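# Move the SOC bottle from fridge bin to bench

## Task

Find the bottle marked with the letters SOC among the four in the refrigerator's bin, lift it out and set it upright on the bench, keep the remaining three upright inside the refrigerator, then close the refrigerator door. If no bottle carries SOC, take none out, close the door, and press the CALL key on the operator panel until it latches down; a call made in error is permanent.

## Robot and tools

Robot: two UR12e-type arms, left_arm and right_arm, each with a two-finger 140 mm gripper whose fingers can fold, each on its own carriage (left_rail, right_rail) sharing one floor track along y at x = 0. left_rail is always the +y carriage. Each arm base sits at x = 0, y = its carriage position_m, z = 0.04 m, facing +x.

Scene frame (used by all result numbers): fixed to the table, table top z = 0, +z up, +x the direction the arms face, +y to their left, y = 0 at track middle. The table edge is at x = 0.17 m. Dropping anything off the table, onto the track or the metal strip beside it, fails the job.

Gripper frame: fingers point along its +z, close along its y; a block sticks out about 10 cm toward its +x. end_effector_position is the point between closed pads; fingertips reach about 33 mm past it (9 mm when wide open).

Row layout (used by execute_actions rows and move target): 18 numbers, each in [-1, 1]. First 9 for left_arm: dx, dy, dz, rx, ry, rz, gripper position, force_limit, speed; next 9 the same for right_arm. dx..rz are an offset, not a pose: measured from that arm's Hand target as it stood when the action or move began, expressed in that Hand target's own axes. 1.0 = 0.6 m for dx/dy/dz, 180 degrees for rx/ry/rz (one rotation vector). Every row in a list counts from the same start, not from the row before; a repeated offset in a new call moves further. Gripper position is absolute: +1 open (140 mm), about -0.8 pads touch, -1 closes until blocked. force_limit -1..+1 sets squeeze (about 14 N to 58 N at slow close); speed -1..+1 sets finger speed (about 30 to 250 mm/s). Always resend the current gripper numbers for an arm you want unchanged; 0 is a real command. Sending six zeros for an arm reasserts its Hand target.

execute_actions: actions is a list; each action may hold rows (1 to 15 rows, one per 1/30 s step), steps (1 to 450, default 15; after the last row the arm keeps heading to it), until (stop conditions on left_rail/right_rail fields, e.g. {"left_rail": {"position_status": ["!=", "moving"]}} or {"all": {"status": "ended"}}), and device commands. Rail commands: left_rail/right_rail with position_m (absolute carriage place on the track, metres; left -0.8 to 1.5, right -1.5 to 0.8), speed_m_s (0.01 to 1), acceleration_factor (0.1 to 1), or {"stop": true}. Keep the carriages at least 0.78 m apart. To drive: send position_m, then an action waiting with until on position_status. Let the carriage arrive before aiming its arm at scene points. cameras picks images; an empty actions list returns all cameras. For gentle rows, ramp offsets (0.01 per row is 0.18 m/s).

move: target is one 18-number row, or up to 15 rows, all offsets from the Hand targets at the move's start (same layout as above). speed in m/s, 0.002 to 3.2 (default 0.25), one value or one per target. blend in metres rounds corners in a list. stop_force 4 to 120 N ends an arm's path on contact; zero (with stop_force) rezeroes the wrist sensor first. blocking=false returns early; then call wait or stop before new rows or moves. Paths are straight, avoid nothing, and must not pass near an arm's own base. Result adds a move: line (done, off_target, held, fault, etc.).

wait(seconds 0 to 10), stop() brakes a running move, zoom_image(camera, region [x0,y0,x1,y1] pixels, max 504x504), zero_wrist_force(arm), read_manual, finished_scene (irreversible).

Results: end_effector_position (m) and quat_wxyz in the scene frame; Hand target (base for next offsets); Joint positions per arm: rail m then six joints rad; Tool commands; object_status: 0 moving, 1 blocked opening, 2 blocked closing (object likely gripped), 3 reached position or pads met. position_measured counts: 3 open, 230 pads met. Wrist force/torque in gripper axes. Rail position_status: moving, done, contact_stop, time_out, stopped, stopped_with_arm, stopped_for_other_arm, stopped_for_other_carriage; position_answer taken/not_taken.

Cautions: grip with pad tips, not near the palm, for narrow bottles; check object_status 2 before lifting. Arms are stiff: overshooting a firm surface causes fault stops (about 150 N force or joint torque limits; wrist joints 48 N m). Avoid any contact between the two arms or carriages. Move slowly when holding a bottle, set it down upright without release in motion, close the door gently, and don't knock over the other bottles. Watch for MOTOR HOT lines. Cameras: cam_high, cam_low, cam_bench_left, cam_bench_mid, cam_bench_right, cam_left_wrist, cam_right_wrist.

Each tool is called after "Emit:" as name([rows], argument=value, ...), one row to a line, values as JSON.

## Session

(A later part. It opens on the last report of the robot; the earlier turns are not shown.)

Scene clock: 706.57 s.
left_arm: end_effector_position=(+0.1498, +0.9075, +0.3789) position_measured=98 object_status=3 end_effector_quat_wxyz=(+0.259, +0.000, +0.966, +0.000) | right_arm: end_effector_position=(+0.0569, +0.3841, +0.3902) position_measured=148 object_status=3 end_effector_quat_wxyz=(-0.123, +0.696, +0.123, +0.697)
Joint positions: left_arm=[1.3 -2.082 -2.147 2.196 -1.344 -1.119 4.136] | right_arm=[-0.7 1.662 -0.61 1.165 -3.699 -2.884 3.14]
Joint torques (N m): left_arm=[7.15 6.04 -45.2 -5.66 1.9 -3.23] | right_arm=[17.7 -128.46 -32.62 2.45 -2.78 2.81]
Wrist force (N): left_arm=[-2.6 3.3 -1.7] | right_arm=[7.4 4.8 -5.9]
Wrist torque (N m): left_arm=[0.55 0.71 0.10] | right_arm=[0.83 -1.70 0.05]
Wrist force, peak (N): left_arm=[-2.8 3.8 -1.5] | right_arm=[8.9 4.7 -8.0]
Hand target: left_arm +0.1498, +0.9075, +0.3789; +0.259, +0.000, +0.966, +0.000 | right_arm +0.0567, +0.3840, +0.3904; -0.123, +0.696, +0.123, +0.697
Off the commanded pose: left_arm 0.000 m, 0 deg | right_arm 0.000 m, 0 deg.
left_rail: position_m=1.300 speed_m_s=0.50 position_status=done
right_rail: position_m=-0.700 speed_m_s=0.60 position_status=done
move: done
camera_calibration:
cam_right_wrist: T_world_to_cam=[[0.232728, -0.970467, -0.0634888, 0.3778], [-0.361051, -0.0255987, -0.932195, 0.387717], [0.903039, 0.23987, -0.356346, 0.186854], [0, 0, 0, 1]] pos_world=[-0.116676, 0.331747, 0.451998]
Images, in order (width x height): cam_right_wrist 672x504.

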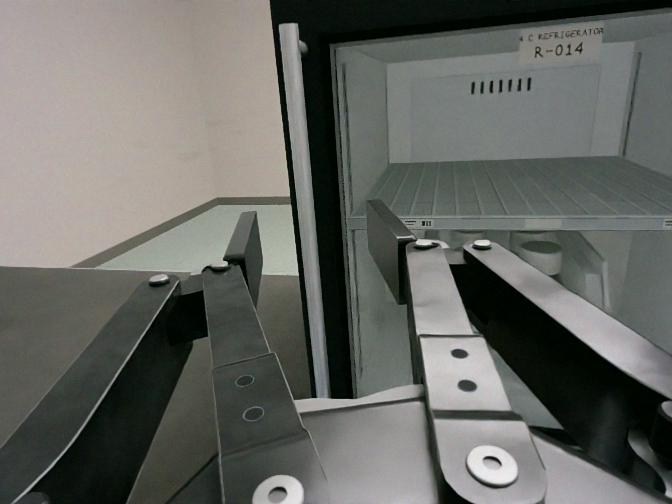

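Emit:
execute_actions([
  {"right_rail":{"position_m":-1.12,"speed_m_s":0.5},"rows":[[0,0,0,0,0,0,0.25,-0.3,0,0,0,0,0,0,0,-1,-1,-1]],"steps":90,"until":{"right_rail":{"position_status":["!=","moving"]}}},
])

Emit:
move([
  [0,0,0,0,0,0,0.25,-0.3,0,-0.3792,0.8844,0.3482,-0.1066,-0.22,0.0388,-1,-1,-1],
], speed=0.35, cameras=["cam_right_wrist","cam_bench_right"])

Scene clock: 710.53 s.
left_arm: end_effector_position=(+0.1498, +0.9075, +0.3789) position_measured=98 object_status=3 end_effector_quat_wxyz=(+0.259, +0.000, +0.966, +0.000) | right_arm: end_effector_position=(+0.0566, -0.0360, +0.3904) position_measured=230 object_status=3 end_effector_quat_wxyz=(-0.123, +0.696, +0.123, +0.697)
Joint positions: left_arm=[1.3 -2.082 -2.147 2.196 -1.344 -1.119 4.136] | right_arm=[-1.12 1.662 -0.61 1.166 -3.699 -2.884 3.14]
Joint torques (N m): left_arm=[8.25 8.45 -46.61 -5.87 2.09 -3.35] | right_arm=[4.07 -117.2 -44.49 0.02 -0.79 2.53]
Wrist force (N): left_arm=[-2.5 3.8 -1.8] | right_arm=[7.9 4.7 -5.8]
Wrist torque (N m): left_arm=[0.65 0.67 0.11] | right_arm=[0.81 -1.80 0.05]
Wrist force, peak (N): left_arm=[-2.8 3.9 -1.7] | right_arm=[7.9 6.2 -6.4]
Hand target: left_arm +0.1498, +0.9075, +0.3789; +0.259, +0.000, +0.966, +0.000 | right_arm +0.0567, -0.0360, +0.3904; -0.123, +0.696, +0.123, +0.697
Off the commanded pose: left_arm 0.000 m, 0 deg | right_arm 0.000 m, 0 deg.
left_rail: position_m=1.300 speed_m_s=0.50 position_status=done
right_rail: position_m=-1.120 speed_m_s=0.50 position_status=done

Scene clock: 713.07 s.
left_arm: end_effector_position=(+0.1498, +0.9075, +0.3789) position_measured=98 object_status=3 end_effector_quat_wxyz=(+0.259, +0.000, +0.966, +0.000) | right_arm: end_effector_position=(+0.4342, -0.4631, +0.1628) position_measured=230 object_status=3 end_effector_quat_wxyz=(+0.000, +0.906, +0.000, +0.423)
Joint positions: left_arm=[1.3 -2.082 -2.147 2.196 -1.344 -1.119 4.136] | right_arm=[-1.12 1.054 -1.192 2.154 -3.066 -2.3 3.989]
Joint torques (N m): left_arm=[9.79 8.82 -45.91 -5.63 2.22 -3.55] | right_arm=[-21.35 -78.94 -25.06 -8.87 1.05 -2.89]
Wrist force (N): left_arm=[-2.4 3.1 -1.8] | right_arm=[6.8 4.0 -6.2]
Wrist torque (N m): left_arm=[0.51 0.66 0.10] | right_arm=[0.89 -1.51 0.30]
Wrist force, peak (N): left_arm=[-2.7 3.7 -2.0] | right_arm=[8.7 2.6 -7.3]
Hand target: left_arm +0.1498, +0.9075, +0.3789; +0.259, +0.000, +0.966, +0.000 | right_arm +0.4344, -0.4633, +0.1627; +0.000, +0.906, +0.000, +0.423
Off the commanded pose: left_arm 0.000 m, 0 deg | right_arm 0.000 m, 0 deg.
left_rail: position_m=1.300 speed_m_s=0.50 position_status=done
right_rail: position_m=-1.120 speed_m_s=0.50 position_status=done
move: done
camera_calibration:
cam_right_wrist: T_world_to_cam=[[-0.12749, -0.991558, 0.0236275, -0.414049], [-0.865903, 0.0996529, -0.490186, 0.495602], [0.483693, -0.0829526, -0.871298, 0.084815], [0, 0, 0, 1]] pos_world=[0.335332, -0.452906, 0.326619]
Images, in order (width x height): cam_bench_right 672x504, cam_right_wrist 672x504.

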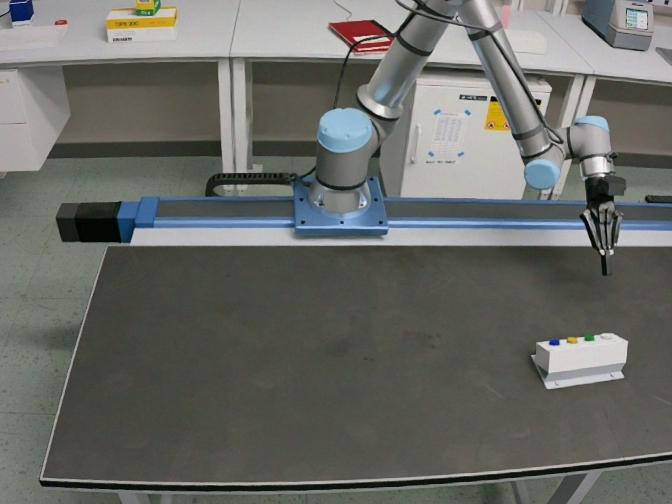

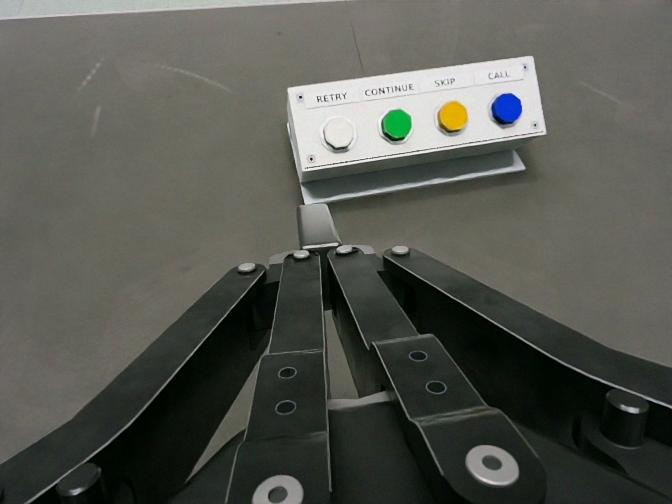

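Emit:
move([
  [0,0,0,0,0,0,0.25,-0.3,0,0.0813,0.3117,0.0528,0,0,0,-1,-1,-1],
], speed=0.2, cameras=["cam_right_wrist","cam_bench_right"])

Emit:
zoom_image(camera="cam_bench_right", region=[480, 220, 672, 410])

Scene clock: 715.97 s.
left_arm: end_effector_position=(+0.1498, +0.9075, +0.3789) position_measured=98 object_status=3 end_effector_quat_wxyz=(+0.259, +0.000, +0.966, +0.000) | right_arm: end_effector_position=(+0.4898, -0.6502, +0.1797) position_measured=230 object_status=3 end_effector_quat_wxyz=(+0.000, +0.906, +0.000, +0.423) end_effector_velocity=(+0.001, -0.001, +0.001) end_effector_angular_velocity=(+0.001, -0.002, +0.002)
Joint positions: left_arm=[1.3 -2.082 -2.147 2.196 -1.344 -1.119 4.136] | right_arm=[-1.12 0.778 -1.367 2.431 -3.339 -2.139 3.707]
Joint velocities: left_arm=[within noise] | right_arm=[0 -0.003 -0.001 0.002 -0.005 0.003 -0.005]
Joint torques (N m): left_arm=[8.03 8.89 -45.94 -5.88 2.36 -4.04] | right_arm=[-20.65 -58.58 -19.81 -8.81 1.41 -2.77]
Wrist force (N): left_arm=[-2.1 3.5 -1.1] | right_arm=[7.1 4.2 -6.9]
Wrist torque (N m): left_arm=[0.59 0.61 0.10] | right_arm=[0.89 -1.61 0.23]
Wrist force, peak (N): left_arm=[-2.8 3.5 -2.0] | right_arm=[7.5 5.4 -6.5]
Hand target: left_arm +0.1498, +0.9075, +0.3789; +0.259, +0.000, +0.966, +0.000 | right_arm +0.4899, -0.6503, +0.1797; +0.000, +0.906, +0.000, +0.423
Off the commanded pose: left_arm 0.000 m, 0 deg | right_arm 0.000 m, 0 deg.
left_rail: position_m=1.300 speed_m_s=0.50 position_status=done
right_rail: position_m=-1.120 speed_m_s=0.50 position_status=done
move: done
camera_calibration:
cam_right_wrist: T_world_to_cam=[[-0.127675, -0.991531, 0.0237888, -0.592845], [-0.866031, 0.0997602, -0.489936, 0.57071], [0.483414, -0.0831543, -0.871434, 0.0571531], [0, 0, 0, 1]] pos_world=[0.390933, -0.640005, 0.34352]
Images, in order (width x height): cam_bench_right 672x504, cam_right_wrist 672x504.

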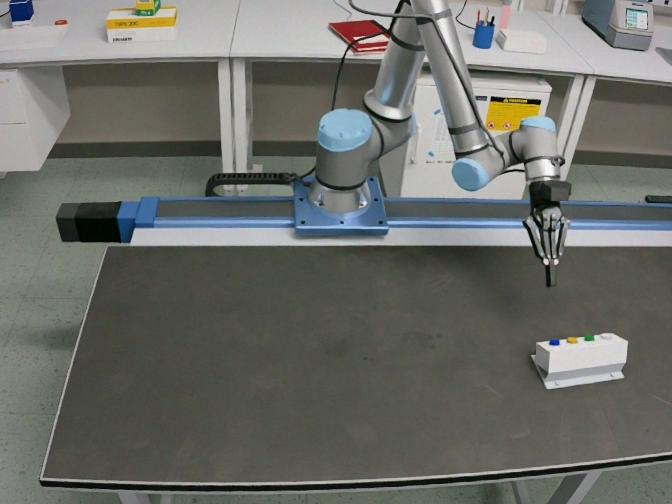

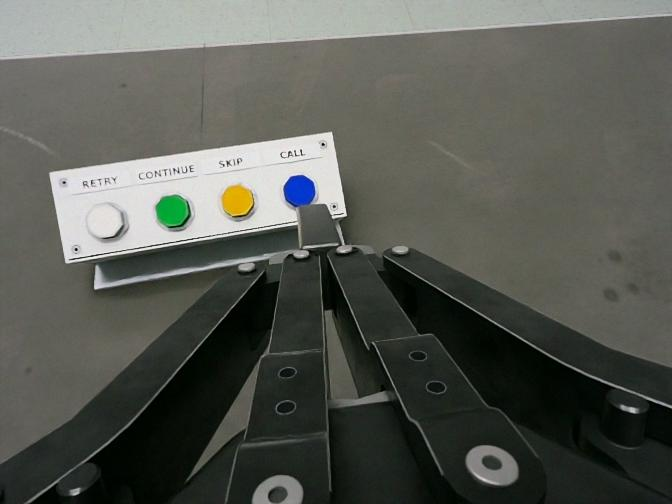

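Scaled by 2.625 from the camera's 672x504 image, which has a finer 960x720 frame.

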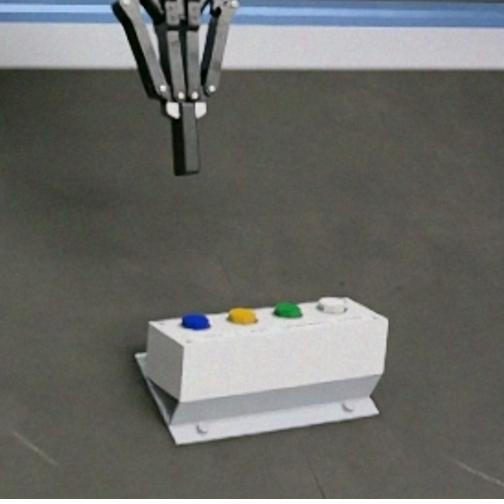

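Emit:
move([
  [0,0,0,0,0,0,0.25,-0.3,0,0.0251,-0.0063,0.1774,0.0205,-0.0555,-0.0205,-1,-1,-1],
], speed=0.12, cameras=["cam_right_wrist","cam_bench_right","cam_low","cam_high"])

Emit:
zoom_image(camera="cam_right_wrist", region=[200, 100, 450, 290])

Emit:
zoom_image(camera="cam_bench_right", region=[490, 250, 660, 410])

Emit:
zoom_image(camera="cam_high", region=[440, 330, 590, 450])

Scene clock: 720.43 s.
left_arm: end_effector_position=(+0.1498, +0.9075, +0.3789) position_measured=98 object_status=3 end_effector_quat_wxyz=(+0.259, +0.000, +0.966, +0.000) | right_arm: end_effector_position=(+0.5809, -0.6466, +0.1229) position_measured=230 object_status=3 end_effector_quat_wxyz=(-0.016, +0.939, +0.042, +0.342)
Joint positions: left_arm=[1.3 -2.082 -2.147 2.196 -1.344 -1.119 4.136] | right_arm=[-1.12 0.592 -1.284 2.334 -3.256 -1.885 3.539]
Joint torques (N m): left_arm=[9.5 8 -45.53 -5.76 2.16 -3.52] | right_arm=[-20.66 -41.7 -37.74 -2.57 1.64 -2.07]
Wrist force (N): left_arm=[-2.7 3.5 -1.4] | right_arm=[6.9 4.6 -5.9]
Wrist torque (N m): left_arm=[0.59 0.72 0.10] | right_arm=[0.96 -1.53 0.25]
Wrist force, peak (N): left_arm=[-2.8 3.7 -1.7] | right_arm=[6.4 4.2 -8.4]
Hand target: left_arm +0.1498, +0.9075, +0.3789; +0.259, +0.000, +0.966, +0.000 | right_arm +0.5811, -0.6466, +0.1228; -0.016, +0.939, +0.042, +0.342
Off the commanded pose: left_arm 0.000 m, 0 deg | right_arm 0.000 m, 0 deg.
left_rail: position_m=1.300 speed_m_s=0.50 position_status=done
right_rail: position_m=-1.120 speed_m_s=0.50 position_status=done
move: done
camera_calibration:
cam_right_wrist: T_world_to_cam=[[-0.0310985, -0.998485, 0.0453931, -0.639593], [-0.94298, 0.0142517, -0.332544, 0.59158], [0.331393, -0.0531464, -0.941995, 0.0802799], [0, 0, 0, 1]] pos_world=[0.511353, -0.642789, 0.301383]
Images, in order (width x height): cam_high 672x504, cam_low 672x504, cam_bench_right 672x504, cam_right_wrist 672x504.

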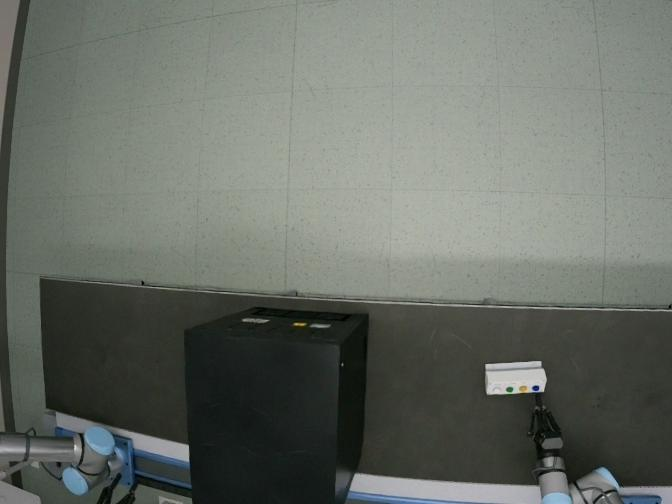

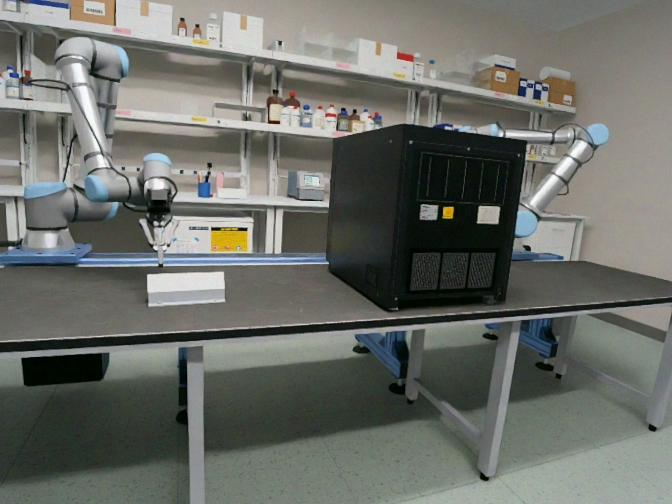

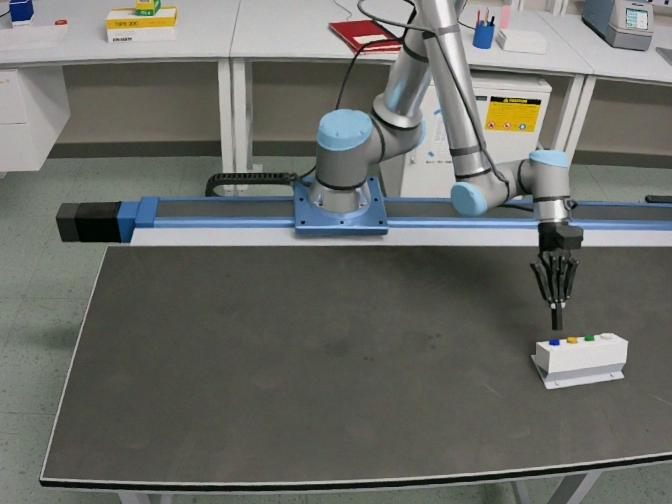

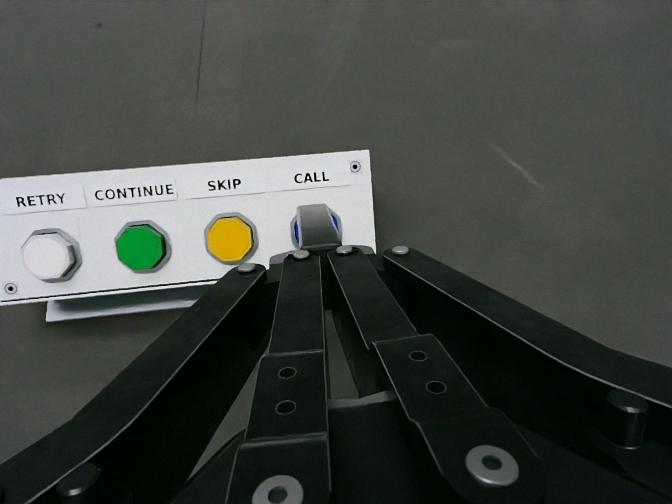

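Scaled by 2.016 from the camera's 672x504 image, which has a finer 960x720 frame.

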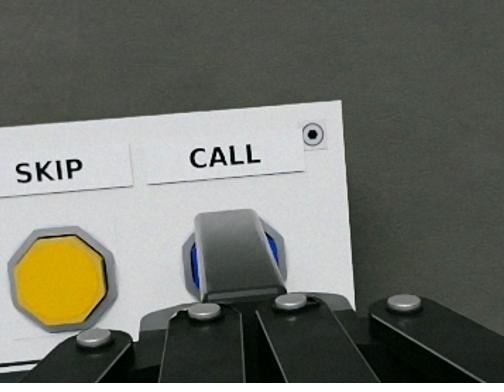

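Scaled by 2.965 from the camera's 672x504 image, which has a finer 960x720 frame.

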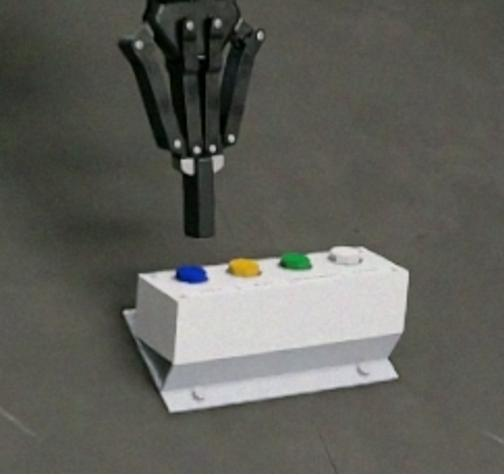

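Scaled by 3.360 from the camera's 672x504 image, which has a finer 960x720 frame.

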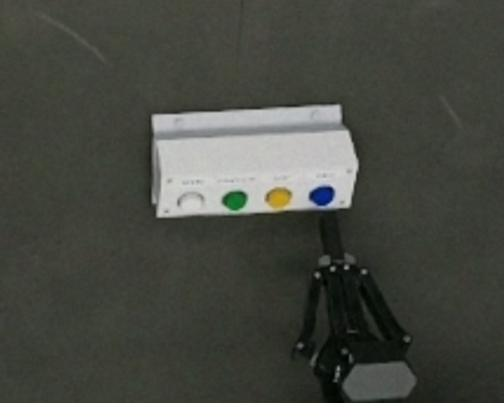

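Emit:
move([
  [0,0,0,0,0,0,0.25,-0.3,0,-0.0089,0.005,0.0356,0,0,0,-1,-1,-1],
  [0,0,0,0,0,0,0.25,-0.3,0,-0.0182,0.005,0.0728,0,0,0,-1,-1,-1],
], speed=[0.05,0.01], stop_force=25, cameras=["cam_right_wrist","cam_bench_right"])

Emit:
zoom_image(camera="cam_right_wrist", region=[200, 100, 450, 290])

Emit:
zoom_image(camera="cam_bench_right", region=[490, 270, 640, 410])

Scene clock: 724.90 s.
left_arm: end_effector_position=(+0.1498, +0.9075, +0.3789) position_measured=98 object_status=3 end_effector_quat_wxyz=(+0.259, +0.000, +0.966, +0.000) | right_arm: end_effector_position=(+0.5959, -0.6483, +0.0929) position_measured=230 object_status=3 end_effector_quat_wxyz=(-0.016, +0.939, +0.042, +0.342)
Joint positions: left_arm=[1.3 -2.082 -2.147 2.196 -1.344 -1.119 4.136] | right_arm=[-1.12 0.574 -1.214 2.327 -3.323 -1.874 3.525]
Joint torques (N m): left_arm=[8.05 6.89 -46.12 -6.29 2.1 -3.22] | right_arm=[10.23 -59.5 -17.72 0.32 -2.1 2.41]
Wrist force (N): left_arm=[-2.6 3.6 -1.4] | right_arm=[6.6 5.1 -32.5]
Wrist torque (N m): left_arm=[0.63 0.71 0.10] | right_arm=[1.00 -1.70 0.26]
Wrist force, peak (N): left_arm=[-3.2 3.5 -1.5] | right_arm=[8.5 7.5 -50.4]
Hand target: left_arm +0.1498, +0.9075, +0.3789; +0.259, +0.000, +0.966, +0.000 | right_arm +0.5959, -0.6482, +0.0929; -0.016, +0.939, +0.042, +0.342 (not the last commanded pose)
Off the commanded pose: left_arm 0.000 m, 0 deg | right_arm 0.012 m, 0 deg.
left_rail: position_m=1.300 speed_m_s=0.50 position_status=done
right_rail: position_m=-1.120 speed_m_s=0.50 position_status=done
move: contact (right_arm); path passed 1 of 2 targets
camera_calibration:
cam_right_wrist: T_world_to_cam=[[-0.0309597, -0.998492, 0.0453435, -0.639427], [-0.943088, 0.0141541, -0.332241, 0.595684], [0.331098, -0.053049, -0.942104, 0.0472131], [0, 0, 0, 1]] pos_world=[0.526354, -0.644389, 0.271384]
Images, in order (width x height): cam_bench_right 672x504, cam_right_wrist 672x504.

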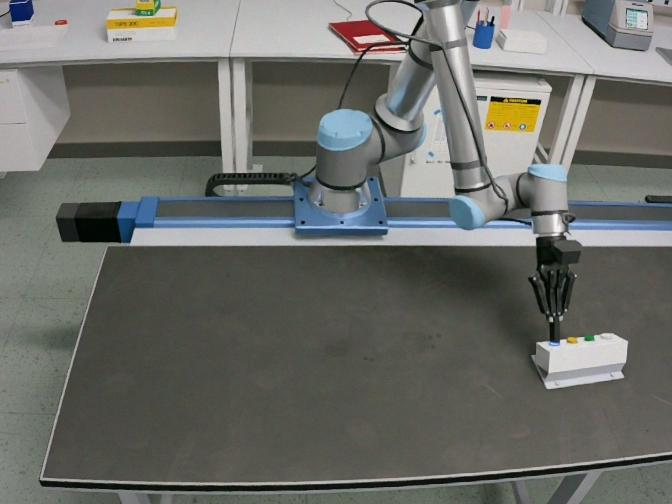

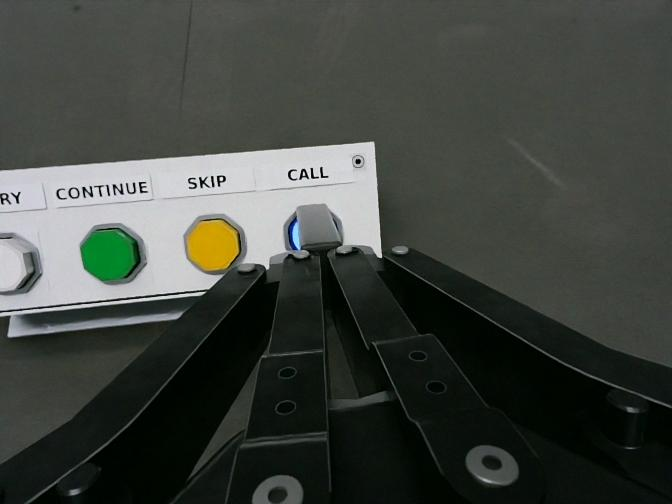

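Scaled by 2.016 from the camera's 672x504 image, which has a finer 960x720 frame.

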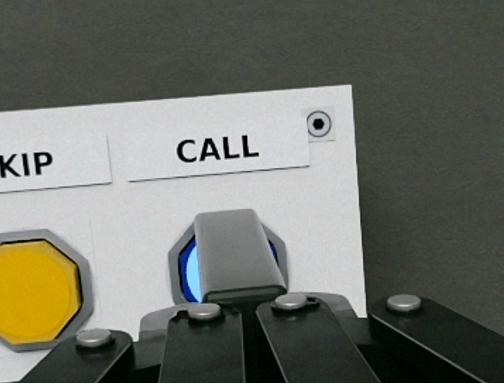

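Scaled by 3.360 from the camera's 672x504 image, which has a finer 960x720 frame.

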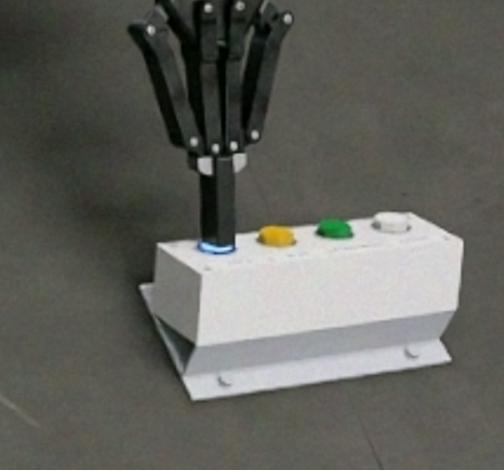

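Emit:
move([
  [0,0,0,0,0,0,0.25,-0.3,0,0.004,0,-0.0162,0,0,0,-1,-1,-1],
  [0,0,0,0,0,0,0.25,-0.3,0,0.0202,0,-0.0808,0,0,0,-1,-1,-1],
], speed=[0.03,0.1], blend=0.003, cameras=["cam_right_wrist","cam_bench_right"])

Emit:
zoom_image(camera="cam_right_wrist", region=[150, 100, 450, 300])

Emit:
zoom_image(camera="cam_bench_right", region=[490, 270, 640, 410])

Scene clock: 727.10 s.
left_arm: end_effector_position=(+0.1498, +0.9075, +0.3789) position_measured=98 object_status=3 end_effector_quat_wxyz=(+0.259, +0.000, +0.966, +0.000) | right_arm: end_effector_position=(+0.5742, -0.6502, +0.1377) position_measured=230 object_status=3 end_effector_quat_wxyz=(-0.016, +0.939, +0.042, +0.342)
Joint positions: left_arm=[1.3 -2.082 -2.147 2.196 -1.344 -1.119 4.136] | right_arm=[-1.12 0.593 -1.322 2.342 -3.225 -1.885 3.54]
Joint torques (N m): left_arm=[6.77 8.35 -45.56 -6.21 2.22 -3.44] | right_arm=[21.48 -68.04 -22.48 -2.29 -3.52 2.73]
Wrist force (N): left_arm=[-2.0 3.3 -1.4] | right_arm=[6.4 4.5 -5.8]
Wrist torque (N m): left_arm=[0.55 0.60 0.11] | right_arm=[0.93 -1.40 0.08]
Wrist force, peak (N): left_arm=[-2.7 3.8 -2.3] | right_arm=[7.8 5.6 -33.5]
Hand target: left_arm +0.1498, +0.9075, +0.3789; +0.259, +0.000, +0.966, +0.000 | right_arm +0.5741, -0.6502, +0.1378; -0.016, +0.939, +0.042, +0.342
Off the commanded pose: left_arm 0.000 m, 0 deg | right_arm 0.000 m, 0 deg.
left_rail: position_m=1.300 speed_m_s=0.50 position_status=done
right_rail: position_m=-1.120 speed_m_s=0.50 position_status=done
move: done
camera_calibration:
cam_right_wrist: T_world_to_cam=[[-0.0308661, -0.998493, 0.0453783, -0.644187], [-0.943091, 0.0140544, -0.332237, 0.590067], [0.331098, -0.0530508, -0.942104, 0.0964965], [0, 0, 0, 1]] pos_world=[0.504653, -0.64639, 0.316184]
Images, in order (width x height): cam_bench_right 672x504, cam_right_wrist 672x504.

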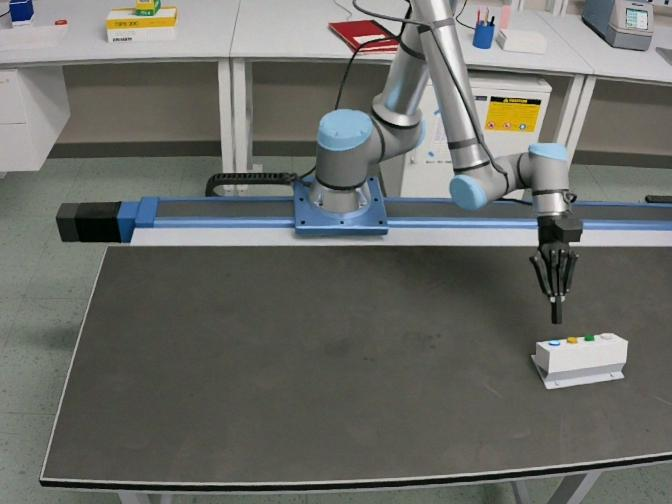

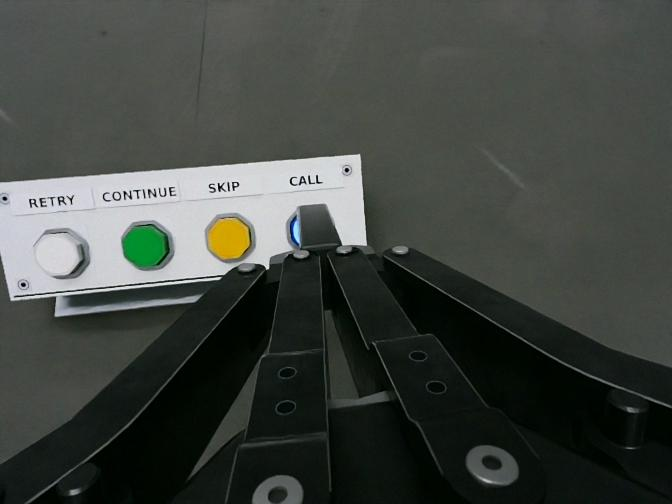

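Scaled by 1.680 from the camera's 672x504 image, which has a finer 960x720 frame.

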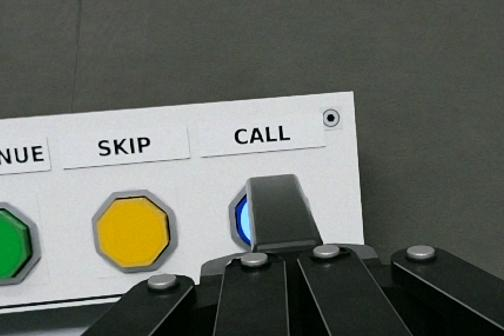

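Scaled by 3.360 from the camera's 672x504 image, which has a finer 960x720 frame.

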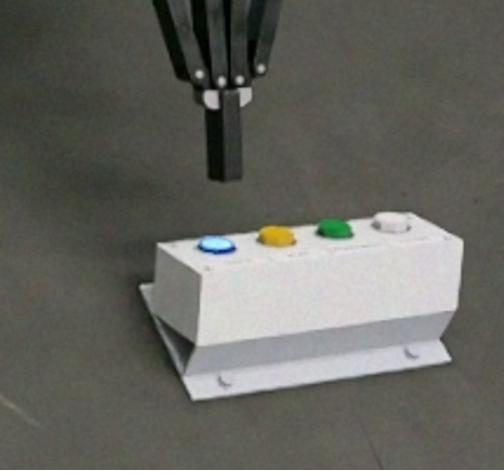

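Emit:
finished_scene()

The scene is finished: the task was done.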